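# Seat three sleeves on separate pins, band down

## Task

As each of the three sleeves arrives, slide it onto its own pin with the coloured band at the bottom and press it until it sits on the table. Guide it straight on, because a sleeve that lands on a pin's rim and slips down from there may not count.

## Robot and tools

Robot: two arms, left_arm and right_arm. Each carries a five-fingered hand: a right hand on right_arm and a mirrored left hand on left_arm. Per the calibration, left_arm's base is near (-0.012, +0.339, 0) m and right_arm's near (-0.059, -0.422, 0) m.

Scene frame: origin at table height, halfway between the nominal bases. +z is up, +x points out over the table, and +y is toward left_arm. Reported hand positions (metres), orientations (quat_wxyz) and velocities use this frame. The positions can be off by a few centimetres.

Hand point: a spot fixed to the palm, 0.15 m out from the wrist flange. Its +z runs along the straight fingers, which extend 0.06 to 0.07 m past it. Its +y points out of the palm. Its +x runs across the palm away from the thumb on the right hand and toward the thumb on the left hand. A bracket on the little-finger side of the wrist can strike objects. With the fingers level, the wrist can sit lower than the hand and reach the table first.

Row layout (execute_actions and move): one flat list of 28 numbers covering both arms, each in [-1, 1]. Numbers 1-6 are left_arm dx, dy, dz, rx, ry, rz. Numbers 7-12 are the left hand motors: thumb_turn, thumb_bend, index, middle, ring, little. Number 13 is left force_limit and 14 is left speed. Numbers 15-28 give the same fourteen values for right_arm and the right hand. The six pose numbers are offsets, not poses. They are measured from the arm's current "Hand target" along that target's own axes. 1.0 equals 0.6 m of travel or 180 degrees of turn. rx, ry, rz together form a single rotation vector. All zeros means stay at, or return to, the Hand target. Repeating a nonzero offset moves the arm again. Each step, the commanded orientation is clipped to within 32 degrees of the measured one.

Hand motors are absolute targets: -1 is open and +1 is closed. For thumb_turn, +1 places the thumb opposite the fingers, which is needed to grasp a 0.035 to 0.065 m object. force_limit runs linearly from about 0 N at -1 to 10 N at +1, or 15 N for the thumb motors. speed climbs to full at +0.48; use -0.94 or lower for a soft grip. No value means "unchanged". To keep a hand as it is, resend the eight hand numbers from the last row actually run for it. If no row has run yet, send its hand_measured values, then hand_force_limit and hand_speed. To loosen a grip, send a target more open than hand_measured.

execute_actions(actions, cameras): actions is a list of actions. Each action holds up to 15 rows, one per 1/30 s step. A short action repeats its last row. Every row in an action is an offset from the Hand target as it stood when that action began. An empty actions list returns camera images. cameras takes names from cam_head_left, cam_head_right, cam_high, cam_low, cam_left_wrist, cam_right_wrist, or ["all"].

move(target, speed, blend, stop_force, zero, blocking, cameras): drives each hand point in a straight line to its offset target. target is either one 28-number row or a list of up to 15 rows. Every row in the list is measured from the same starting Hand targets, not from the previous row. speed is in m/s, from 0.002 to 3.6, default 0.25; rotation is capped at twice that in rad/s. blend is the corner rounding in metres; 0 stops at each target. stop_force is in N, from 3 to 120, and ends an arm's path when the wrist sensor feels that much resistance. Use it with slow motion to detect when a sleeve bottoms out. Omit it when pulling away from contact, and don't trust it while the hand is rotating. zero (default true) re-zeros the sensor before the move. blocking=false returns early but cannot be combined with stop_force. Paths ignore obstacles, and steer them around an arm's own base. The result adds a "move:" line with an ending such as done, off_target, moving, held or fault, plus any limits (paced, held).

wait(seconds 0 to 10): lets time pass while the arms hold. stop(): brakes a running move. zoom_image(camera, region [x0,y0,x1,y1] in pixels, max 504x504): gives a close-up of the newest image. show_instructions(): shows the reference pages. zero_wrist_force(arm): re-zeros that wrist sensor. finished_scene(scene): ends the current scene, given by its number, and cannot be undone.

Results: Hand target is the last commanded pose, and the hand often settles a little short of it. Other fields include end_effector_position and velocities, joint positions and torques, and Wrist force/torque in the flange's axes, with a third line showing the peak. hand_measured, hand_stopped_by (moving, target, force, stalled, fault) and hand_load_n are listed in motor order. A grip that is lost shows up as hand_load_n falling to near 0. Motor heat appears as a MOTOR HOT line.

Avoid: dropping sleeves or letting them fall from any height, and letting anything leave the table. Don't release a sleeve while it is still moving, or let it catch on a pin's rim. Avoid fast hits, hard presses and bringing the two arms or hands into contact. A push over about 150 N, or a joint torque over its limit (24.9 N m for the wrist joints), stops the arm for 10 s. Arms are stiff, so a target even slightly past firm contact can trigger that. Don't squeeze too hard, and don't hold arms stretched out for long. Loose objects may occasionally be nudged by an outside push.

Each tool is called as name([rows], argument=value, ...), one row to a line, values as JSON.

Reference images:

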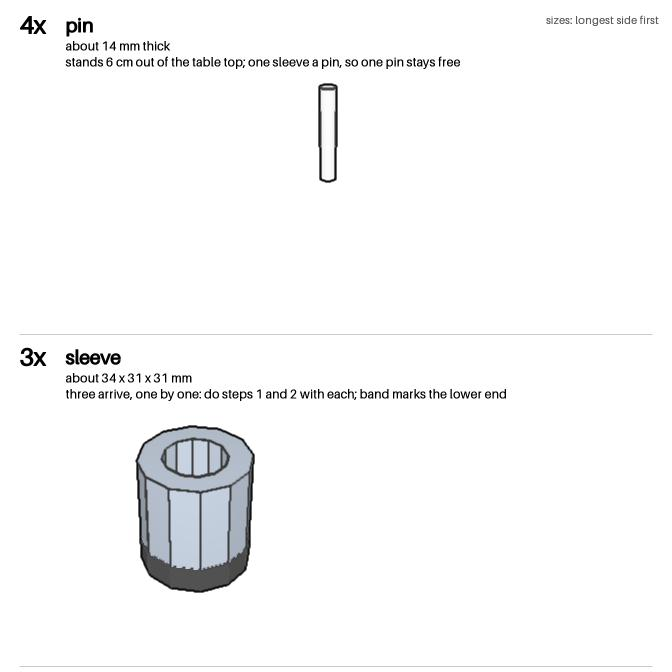

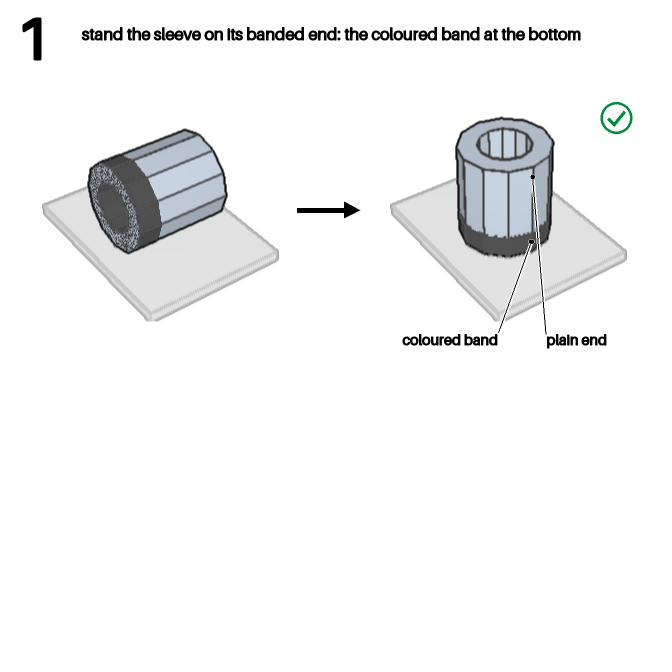

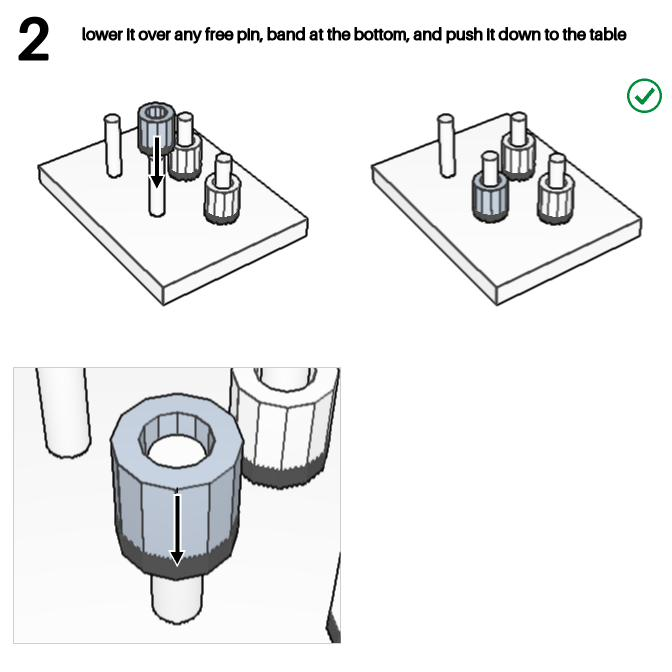

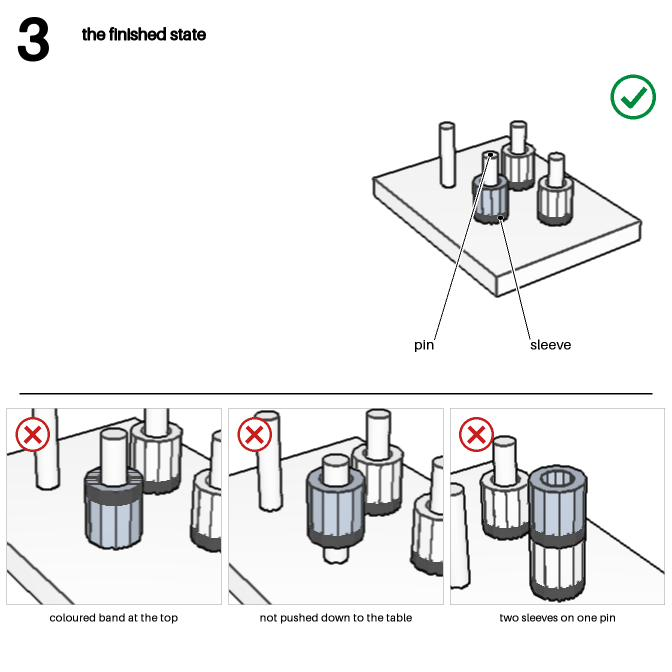

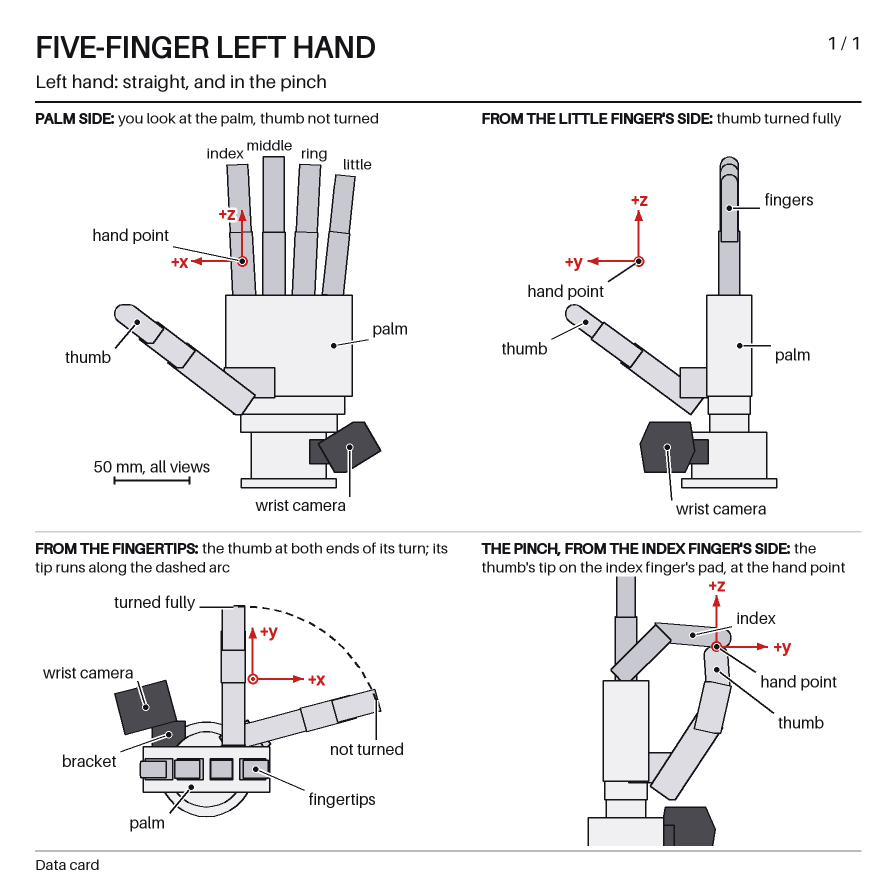

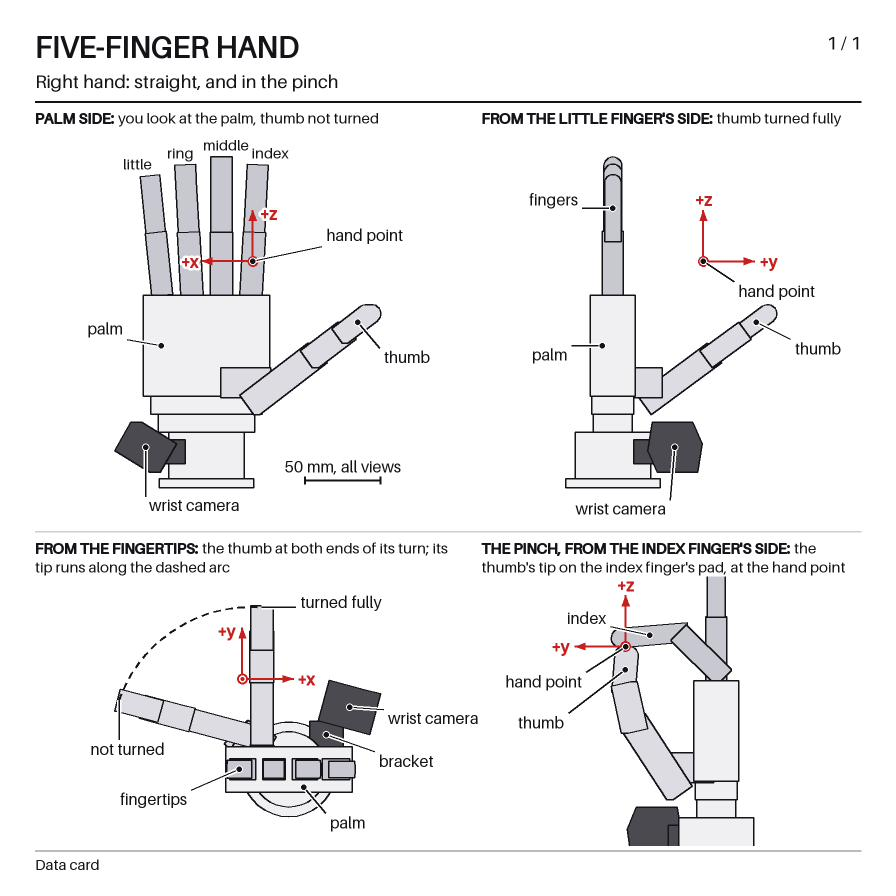

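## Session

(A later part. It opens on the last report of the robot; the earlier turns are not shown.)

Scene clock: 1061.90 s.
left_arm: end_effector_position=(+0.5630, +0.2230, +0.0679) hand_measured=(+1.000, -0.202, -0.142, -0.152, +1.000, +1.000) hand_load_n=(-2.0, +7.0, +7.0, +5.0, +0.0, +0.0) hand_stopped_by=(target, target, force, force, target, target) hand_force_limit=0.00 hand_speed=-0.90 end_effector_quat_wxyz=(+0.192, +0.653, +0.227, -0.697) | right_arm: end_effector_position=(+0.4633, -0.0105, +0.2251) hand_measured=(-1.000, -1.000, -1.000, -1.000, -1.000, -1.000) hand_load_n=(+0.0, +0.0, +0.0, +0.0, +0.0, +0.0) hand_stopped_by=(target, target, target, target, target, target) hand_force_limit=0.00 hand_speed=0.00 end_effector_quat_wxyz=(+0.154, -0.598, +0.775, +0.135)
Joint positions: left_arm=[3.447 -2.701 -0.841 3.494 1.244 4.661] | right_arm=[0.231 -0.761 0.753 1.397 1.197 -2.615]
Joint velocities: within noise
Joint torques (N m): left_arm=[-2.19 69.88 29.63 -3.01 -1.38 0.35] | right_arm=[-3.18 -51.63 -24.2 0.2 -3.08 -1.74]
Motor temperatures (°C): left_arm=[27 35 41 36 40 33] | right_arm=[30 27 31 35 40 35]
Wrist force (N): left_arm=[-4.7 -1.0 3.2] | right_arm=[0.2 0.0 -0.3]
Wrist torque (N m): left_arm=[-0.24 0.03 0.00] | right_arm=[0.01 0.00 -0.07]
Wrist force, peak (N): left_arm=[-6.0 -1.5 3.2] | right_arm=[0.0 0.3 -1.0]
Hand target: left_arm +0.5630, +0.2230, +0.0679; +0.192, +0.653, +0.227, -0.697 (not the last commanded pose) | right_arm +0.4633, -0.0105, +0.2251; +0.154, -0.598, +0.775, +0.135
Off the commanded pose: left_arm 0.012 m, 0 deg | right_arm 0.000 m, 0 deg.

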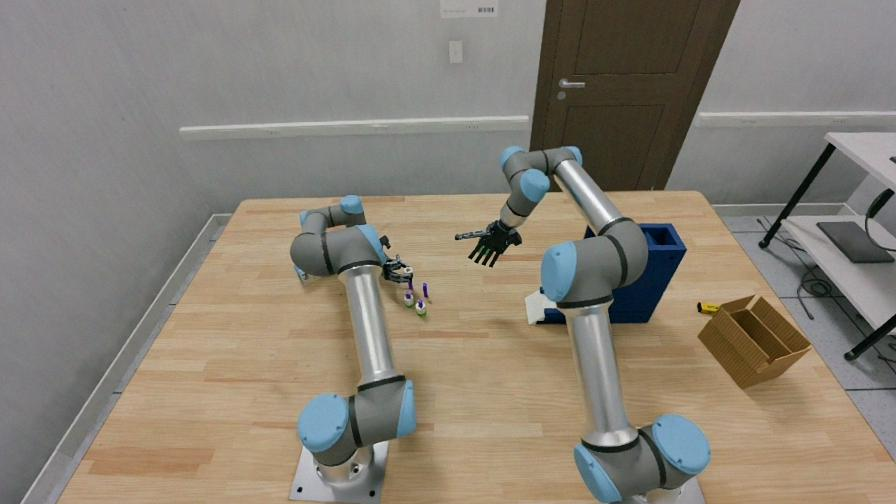

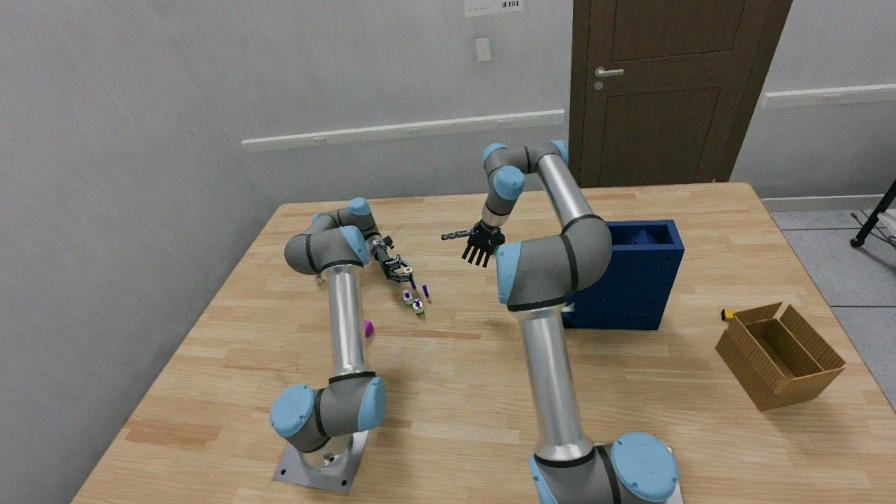

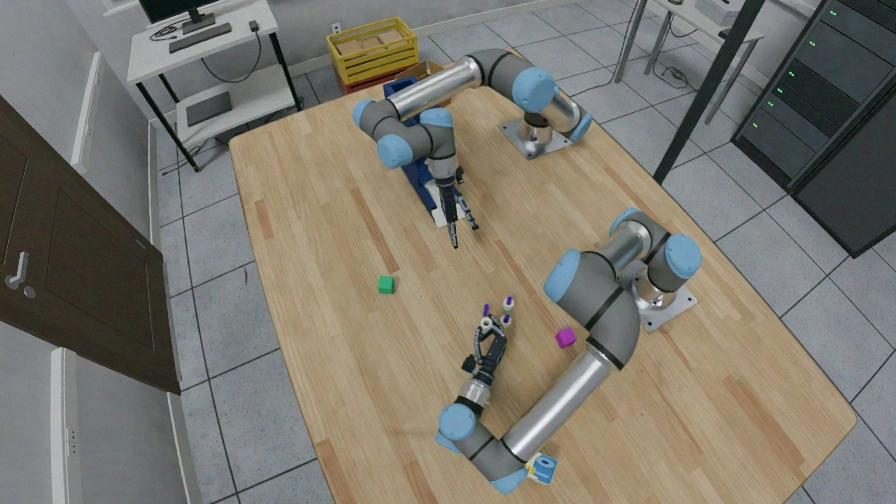

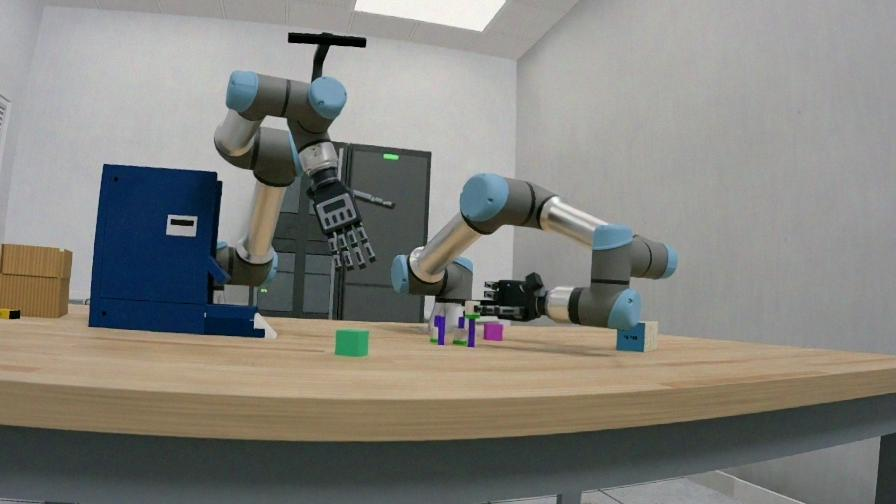

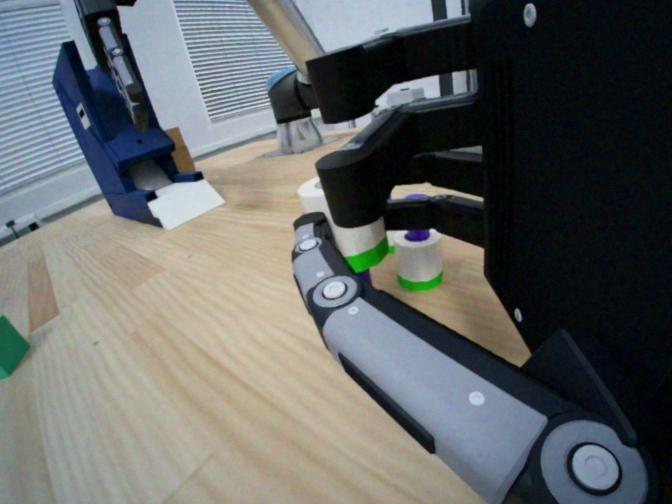

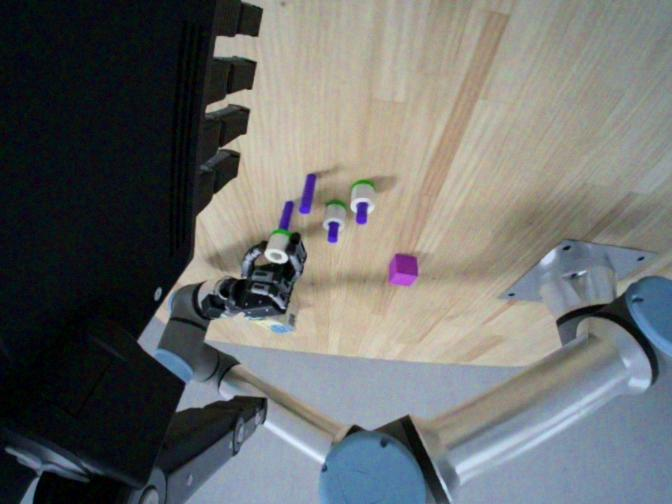

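zoom_image(camera="cam_left_wrist", region=[310, 210, 410, 310])

zoom_image(camera="cam_high", region=[470, 310, 500, 340])

Scaled by 5.040 from the camera's 672x504 image, which has a finer 960x720 frame.

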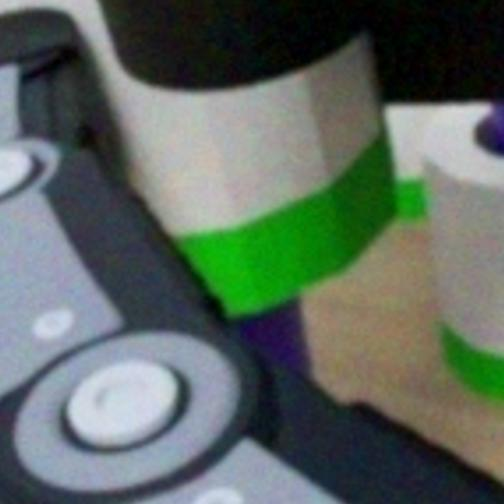

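Scaled by 16.800 from the camera's 896x504 image, which has a finer 1280x720 frame.

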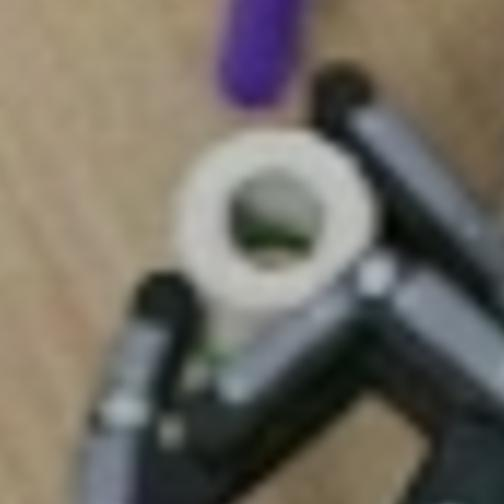

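move(target=[-0.0026,0.0007,-0.0006,0,0,0,1,-0.2,0.12,0.12,1,1,0,-0.9,0,0,0,0,0,0,-1,-1,-1,-1,-1,-1,0,0], speed=0.05)

move(target=[0.0083,0.0005,-0.0004,0,0,0,1,-0.2,0.12,0.12,1,1,0,-0.9,0,0,0,0,0,0,-1,-1,-1,-1,-1,-1,0,0], speed=0.01, stop_force=3)

Scene clock: 1087.57 s.
left_arm: end_effector_position=(+0.5637, +0.2228, +0.0695) hand_measured=(+1.000, -0.202, -0.142, -0.152, +1.000, +1.000) hand_load_n=(-1.0, +7.5, +7.5, +4.0, +0.0, +0.0) hand_stopped_by=(target, target, force, force, target, target) hand_force_limit=0.00 hand_speed=-0.90 end_effector_quat_wxyz=(+0.192, +0.653, +0.227, -0.697) | right_arm: end_effector_position=(+0.4633, -0.0105, +0.2251) hand_measured=(-1.000, -1.000, -1.000, -1.000, -1.000, -1.000) hand_load_n=(+0.0, +0.0, +0.0, +0.0, +0.0, +0.0) hand_stopped_by=(target, target, target, target, target, target) hand_force_limit=0.00 hand_speed=0.00 end_effector_quat_wxyz=(+0.154, -0.598, +0.775, +0.135)
Joint positions: left_arm=[3.446 -2.701 -0.837 3.49 1.244 4.661] | right_arm=[0.231 -0.761 0.753 1.397 1.197 -2.615]
Joint torques (N m): left_arm=[-6.03 66.04 24.6 -3.76 -1.84 1.5] | right_arm=[-3.62 -51.2 -24.71 0.17 -3.07 -1.71]
Wrist force (N): left_arm=[-1.2 -0.2 1.9] | right_arm=[0.2 0.2 -0.6]
Wrist torque (N m): left_arm=[-0.23 0.03 -0.01] | right_arm=[0.05 0.00 -0.06]
Wrist force, peak (N): left_arm=[-6.1 -1.6 3.4] | right_arm=[0.1 0.1 -0.9]
Hand target: left_arm +0.5636, +0.2228, +0.0694; +0.192, +0.653, +0.227, -0.697 | right_arm +0.4633, -0.0105, +0.2251; +0.154, -0.598, +0.775, +0.135
Off the commanded pose: left_arm 0.000 m, 0 deg | right_arm 0.000 m, 0 deg.
move: done

Scene clock: 1088.70 s.
left_arm: end_effector_position=(+0.5636, +0.2228, +0.0644) hand_measured=(+1.000, -0.202, -0.142, -0.152, +1.000, +1.000) hand_load_n=(-1.0, +7.5, +7.0, +4.0, +0.0, +0.0) hand_stopped_by=(target, target, force, force, target, target) hand_force_limit=0.00 hand_speed=-0.90 end_effector_quat_wxyz=(+0.192, +0.653, +0.227, -0.697) | right_arm: end_effector_position=(+0.4633, -0.0105, +0.2251) hand_measured=(-1.000, -1.000, -1.000, -1.000, -1.000, -1.000) hand_load_n=(+0.0, -0.5, +0.0, -0.5, +0.0, +0.0) hand_stopped_by=(target, target, target, target, target, target) hand_force_limit=0.00 hand_speed=0.00 end_effector_quat_wxyz=(+0.154, -0.598, +0.775, +0.135)
Joint positions: left_arm=[3.446 -2.707 -0.838 3.497 1.244 4.661] | right_arm=[0.231 -0.761 0.753 1.397 1.197 -2.615]
Joint torques (N m): left_arm=[2.21 65.21 7.83 -4.43 1.18 1.29] | right_arm=[-2.92 -50.57 -25.14 0.27 -2.98 -1.79]
Wrist force (N): left_arm=[-1.3 -0.4 2.0] | right_arm=[0.1 0.0 -0.4]
Wrist torque (N m): left_arm=[-0.27 0.07 -0.02] | right_arm=[0.02 0.01 -0.07]
Wrist force, peak (N): left_arm=[-1.5 -0.4 2.3] | right_arm=[0.1 -0.2 -0.9]
Hand target: left_arm +0.5636, +0.2229, +0.0644; +0.192, +0.653, +0.227, -0.697 | right_arm +0.4633, -0.0105, +0.2251; +0.154, -0.598, +0.775, +0.135
Off the commanded pose: left_arm 0.000 m, 0 deg | right_arm 0.000 m, 0 deg.
move: done

move(target=[0.0555,0.0037,-0.0025,0,0,0,1,-0.2,0.12,0.12,1,1,0,-0.9,0,0,0,0,0,0,-1,-1,-1,-1,-1,-1,0,0], speed=0.02, stop_force=4, cameras=["cam_low","cam_right_wrist"])

zoom_image(camera="cam_low", region=[430, 290, 530, 360])

Scene clock: 1094.97 s.
left_arm: end_effector_position=(+0.5636, +0.2229, +0.0310) hand_measured=(+1.000, -0.202, -0.142, -0.152, +1.000, +1.000) hand_load_n=(-1.0, +7.5, +7.0, +4.0, +0.0, +0.0) hand_stopped_by=(target, target, force, force, target, target) hand_force_limit=0.00 hand_speed=-0.90 end_effector_quat_wxyz=(+0.192, +0.653, +0.227, -0.697) | right_arm: end_effector_position=(+0.4633, -0.0105, +0.2251) hand_measured=(-1.000, -1.000, -1.000, -1.000, -1.000, -1.000) hand_load_n=(+0.0, -0.5, +0.0, +0.0, +0.0, +0.0) hand_stopped_by=(target, target, target, target, target, target) hand_force_limit=0.00 hand_speed=0.00 end_effector_quat_wxyz=(+0.154, -0.598, +0.775, +0.135)
Joint positions: left_arm=[3.446 -2.751 -0.84 3.543 1.244 4.661] | right_arm=[0.231 -0.761 0.753 1.397 1.197 -2.615]
Joint torques (N m): left_arm=[-5.93 70.9 30.52 -4.65 -1.34 1.55] | right_arm=[-3.18 -50.89 -24.83 0.35 -3.08 -1.71]
Wrist force (N): left_arm=[-1.5 -0.2 2.0] | right_arm=[0.1 0.1 -0.8]
Wrist torque (N m): left_arm=[-0.25 0.09 -0.03] | right_arm=[0.05 0.02 -0.07]
Wrist force, peak (N): left_arm=[-2.0 -0.3 2.1] | right_arm=[0.1 0.1 -1.0]
Hand target: left_arm +0.5636, +0.2229, +0.0310; +0.192, +0.653, +0.227, -0.697 | right_arm +0.4633, -0.0105, +0.2251; +0.154, -0.598, +0.775, +0.135
Off the commanded pose: left_arm 0.000 m, 0 deg | right_arm 0.000 m, 0 deg.
move: done
Images, in order (width x height): cam_low 896x504, cam_right_wrist 672x504.

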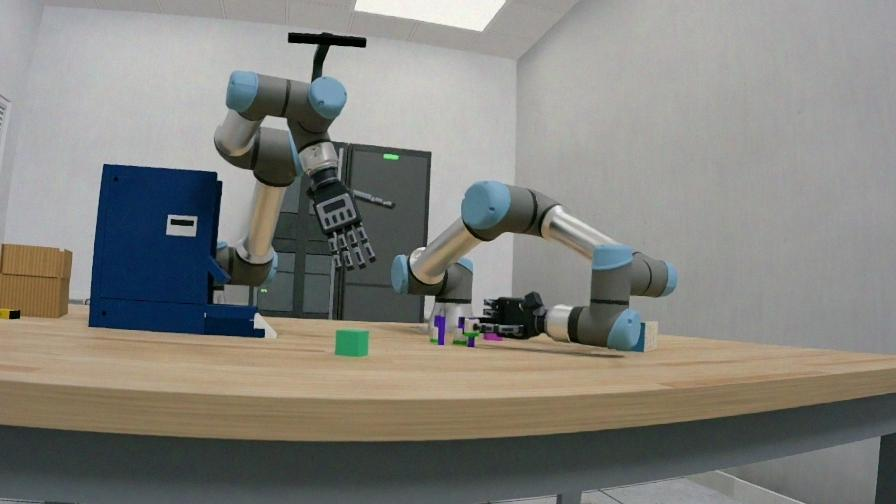

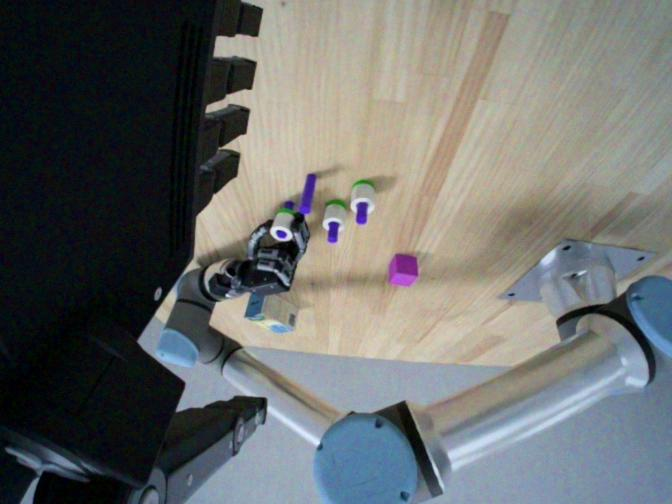

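Scaled by 5.040 from the camera's 896x504 image, which has a finer 1280x720 frame.

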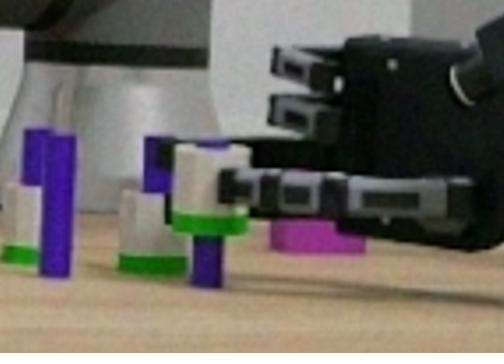

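move(target=[0,0,0,0,0,0,1,-0.2,-0.3,-0.32,1,1,0,-0.95,0,0,0,0,0,0,-1,-1,-1,-1,-1,-1,0,0])

move(target=[0,0,0,0,0,0,1,-0.6,-0.3,-0.32,1,1,0,-0.8,0,0,0,0,0,0,-1,-1,-1,-1,-1,-1,0,0], cameras=["cam_low","cam_right_wrist"])

zoom_image(camera="cam_low", region=[430, 290, 530, 360])

zoom_image(camera="cam_right_wrist", region=[240, 160, 390, 280])

Scene clock: 1099.00 s.
left_arm: end_effector_position=(+0.5636, +0.2229, +0.0310) hand_measured=(+1.000, -0.200, -0.300, -0.320, +1.000, +1.000) hand_load_n=(+0.0, +0.0, +0.0, +0.0, +0.0, +0.0) hand_stopped_by=(target, target, target, target, target, target) hand_force_limit=0.00 hand_speed=-0.95 end_effector_quat_wxyz=(+0.192, +0.653, +0.227, -0.697) | right_arm: end_effector_position=(+0.4633, -0.0105, +0.2251) hand_measured=(-1.000, -1.000, -1.000, -1.000, -1.000, -1.000) hand_load_n=(+0.0, +0.0, +0.0, +0.0, +0.0, +0.0) hand_stopped_by=(target, target, target, target, target, target) hand_force_limit=0.00 hand_speed=0.00 end_effector_quat_wxyz=(+0.154, -0.598, +0.775, +0.135)
Joint positions: left_arm=[3.446 -2.751 -0.84 3.543 1.244 4.661] | right_arm=[0.231 -0.761 0.753 1.397 1.197 -2.615]
Joint torques (N m): left_arm=[-8.42 67.06 23.01 -4.52 1.66 1.19] | right_arm=[-3.22 -50.75 -24.5 0.17 -2.97 -1.79]
Wrist force (N): left_arm=[-1.1 0.1 1.8] | right_arm=[0.0 0.1 -0.7]
Wrist torque (N m): left_arm=[-0.23 0.06 -0.03] | right_arm=[0.05 0.04 -0.08]
Wrist force, peak (N): left_arm=[-0.1 3.0 -0.5] | right_arm=[0.1 -0.2 -0.9]
Hand target: left_arm +0.5636, +0.2229, +0.0310; +0.192, +0.653, +0.227, -0.697 | right_arm +0.4633, -0.0105, +0.2251; +0.154, -0.598, +0.775, +0.135
Off the commanded pose: left_arm 0.000 m, 0 deg | right_arm 0.000 m, 0 deg.
move: done

Scene clock: 1100.67 s.
left_arm: end_effector_position=(+0.5636, +0.2229, +0.0310) hand_measured=(+1.000, -0.600, -0.300, -0.320, +1.000, +1.000) hand_load_n=(+0.0, +0.0, +0.0, +0.0, +0.0, +0.0) hand_stopped_by=(target, target, target, target, target, target) hand_force_limit=0.00 hand_speed=-0.80 end_effector_quat_wxyz=(+0.192, +0.653, +0.227, -0.697) | right_arm: end_effector_position=(+0.4633, -0.0105, +0.2251) hand_measured=(-1.000, -1.000, -1.000, -1.000, -1.000, -1.000) hand_load_n=(+0.0, +0.0, +0.0, +0.0, +0.0, +0.0) hand_stopped_by=(target, target, target, target, target, target) hand_force_limit=0.00 hand_speed=0.00 end_effector_quat_wxyz=(+0.154, -0.598, +0.775, +0.135)
Joint positions: left_arm=[3.446 -2.751 -0.84 3.543 1.244 4.661] | right_arm=[0.231 -0.761 0.753 1.397 1.197 -2.615]
Joint torques (N m): left_arm=[-7.35 60.69 16.67 -4.32 1.49 1.09] | right_arm=[-2.87 -51.07 -24.77 0.1 -3.07 -1.67]
Wrist force (N): left_arm=[-1.5 -0.1 2.1] | right_arm=[-0.2 0.0 -0.7]
Wrist torque (N m): left_arm=[-0.25 0.08 -0.03] | right_arm=[0.01 0.06 -0.09]
Wrist force, peak (N): left_arm=[-1.6 0.0 2.2] | right_arm=[-0.2 0.2 -0.8]
Hand target: left_arm +0.5636, +0.2229, +0.0310; +0.192, +0.653, +0.227, -0.697 | right_arm +0.4633, -0.0105, +0.2251; +0.154, -0.598, +0.775, +0.135
Off the commanded pose: left_arm 0.000 m, 0 deg | right_arm 0.000 m, 0 deg.
move: done
Images, in order (width x height): cam_low 896x504, cam_right_wrist 672x504.

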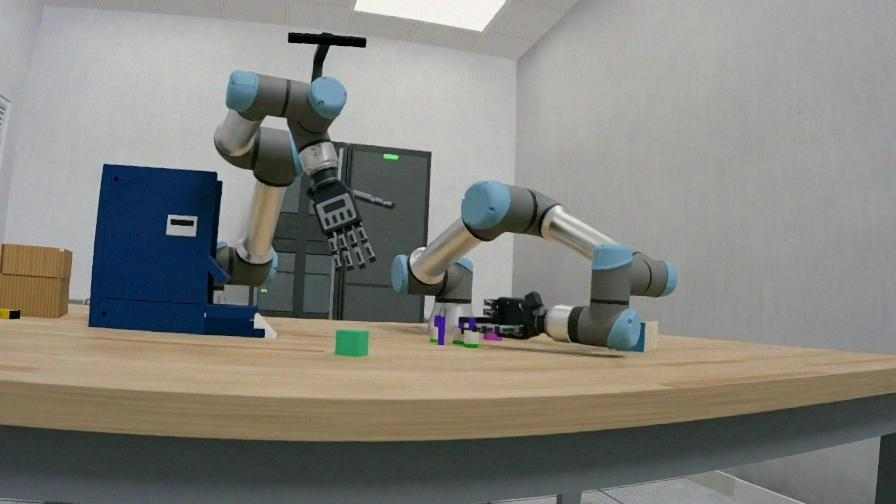

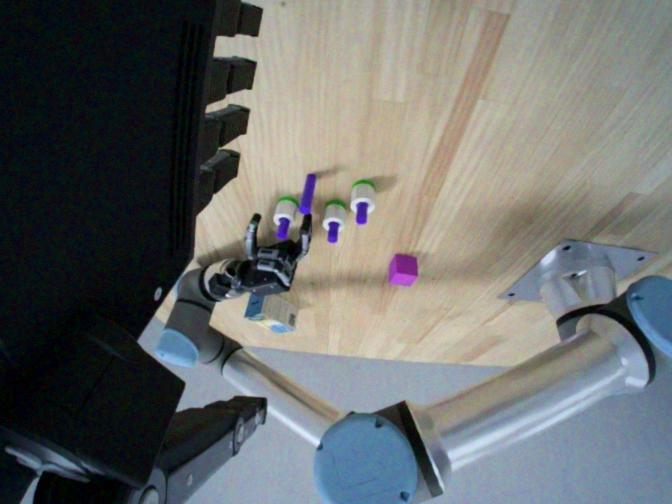

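Scaled by 5.040 from the camera's 896x504 image, which has a finer 1280x720 frame.

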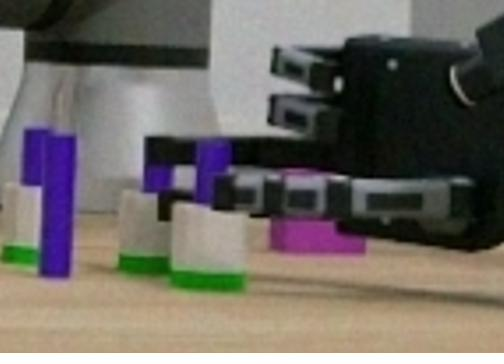

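Scaled by 3.360 from the camera's 672x504 image, which has a finer 960x720 frame.

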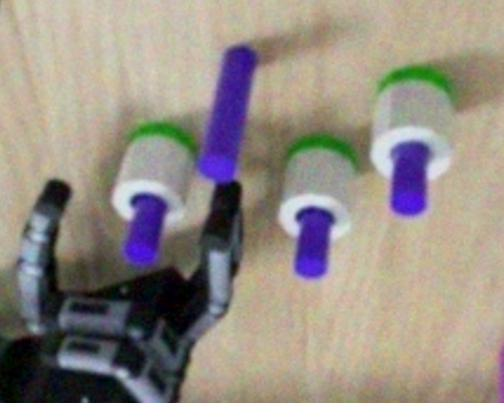

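move(target=[-0.1995,-0.0131,0.0088,0,0,0,1,-0.6,-0.3,-0.32,1,1,0,-0.8,0,0,0,0,0,0,-1,-1,-1,-1,-1,-1,0,0], speed=0.15, cameras=["cam_low","cam_right_wrist"])

zoom_image(camera="cam_low", region=[430, 290, 530, 360])

zoom_image(camera="cam_right_wrist", region=[240, 160, 390, 280])

Scene clock: 1104.67 s.
left_arm: end_effector_position=(+0.5638, +0.2229, +0.1511) hand_measured=(+1.000, -0.600, -0.300, -0.320, +1.000, +1.000) hand_load_n=(+0.0, +0.0, +0.0, +0.0, +0.0, +0.0) hand_stopped_by=(target, target, target, target, target, target) hand_force_limit=0.00 hand_speed=-0.80 end_effector_quat_wxyz=(+0.192, +0.653, +0.227, -0.697) | right_arm: end_effector_position=(+0.4633, -0.0105, +0.2251) hand_measured=(-1.000, -1.000, -1.000, -1.000, -1.000, -1.000) hand_load_n=(+0.0, +0.0, +0.0, +0.0, +0.0, +0.0) hand_stopped_by=(target, target, target, target, target, target) hand_force_limit=0.00 hand_speed=0.00 end_effector_quat_wxyz=(+0.154, -0.598, +0.775, +0.135)
Joint positions: left_arm=[3.446 -2.616 -0.788 3.356 1.244 4.661] | right_arm=[0.231 -0.761 0.753 1.397 1.197 -2.615]
Joint torques (N m): left_arm=[-7.46 45.58 6.32 -0.48 1.38 0.31] | right_arm=[-3.14 -50.75 -25.03 0.15 -3.08 -1.65]
Wrist force (N): left_arm=[-1.6 -0.2 2.0] | right_arm=[-0.1 0.1 -0.5]
Wrist torque (N m): left_arm=[-0.24 0.10 -0.04] | right_arm=[0.04 0.04 -0.08]
Wrist force, peak (N): left_arm=[-3.0 -0.1 2.3] | right_arm=[0.3 -0.1 -0.8]
Hand target: left_arm +0.5638, +0.2229, +0.1511; +0.192, +0.653, +0.227, -0.697 | right_arm +0.4633, -0.0105, +0.2251; +0.154, -0.598, +0.775, +0.135
Off the commanded pose: left_arm 0.000 m, 0 deg | right_arm 0.000 m, 0 deg.
move: done
Images, in order (width x height): cam_low 896x504, cam_right_wrist 672x504.

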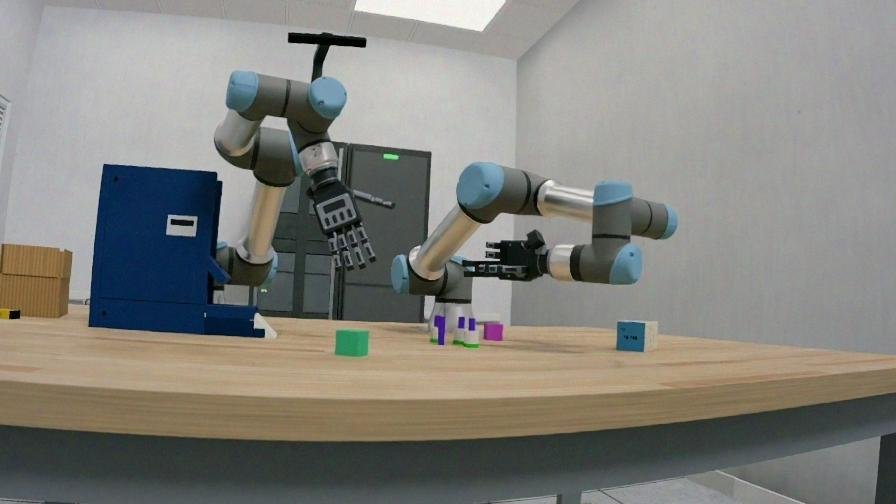

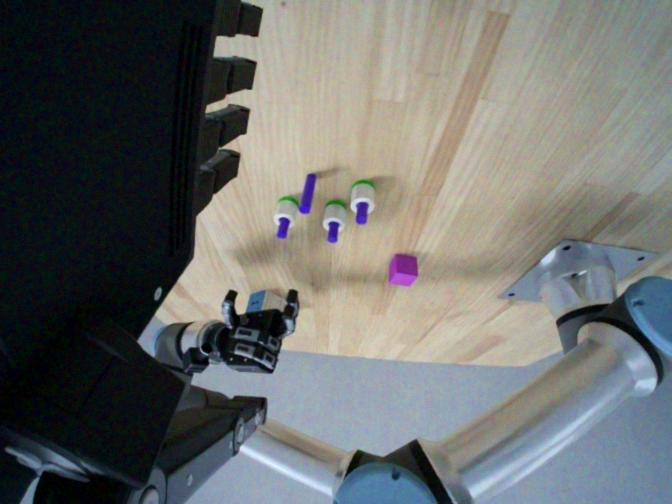

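Scaled by 5.040 from the camera's 896x504 image, which has a finer 1280x720 frame.

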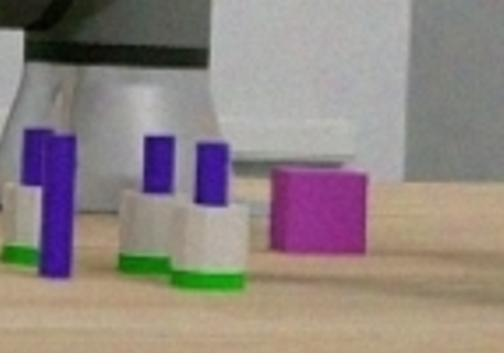

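Scaled by 3.360 from the camera's 672x504 image, which has a finer 960x720 frame.

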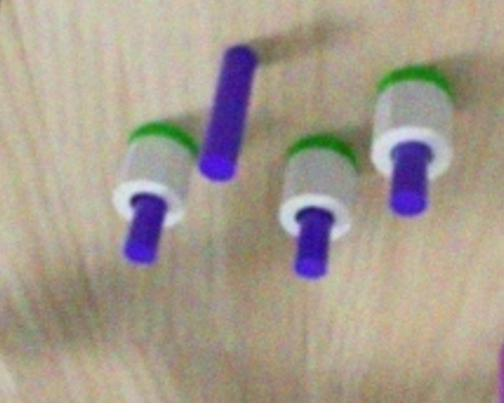

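finished_scene(scene=1)

The scene is finished: the task was done.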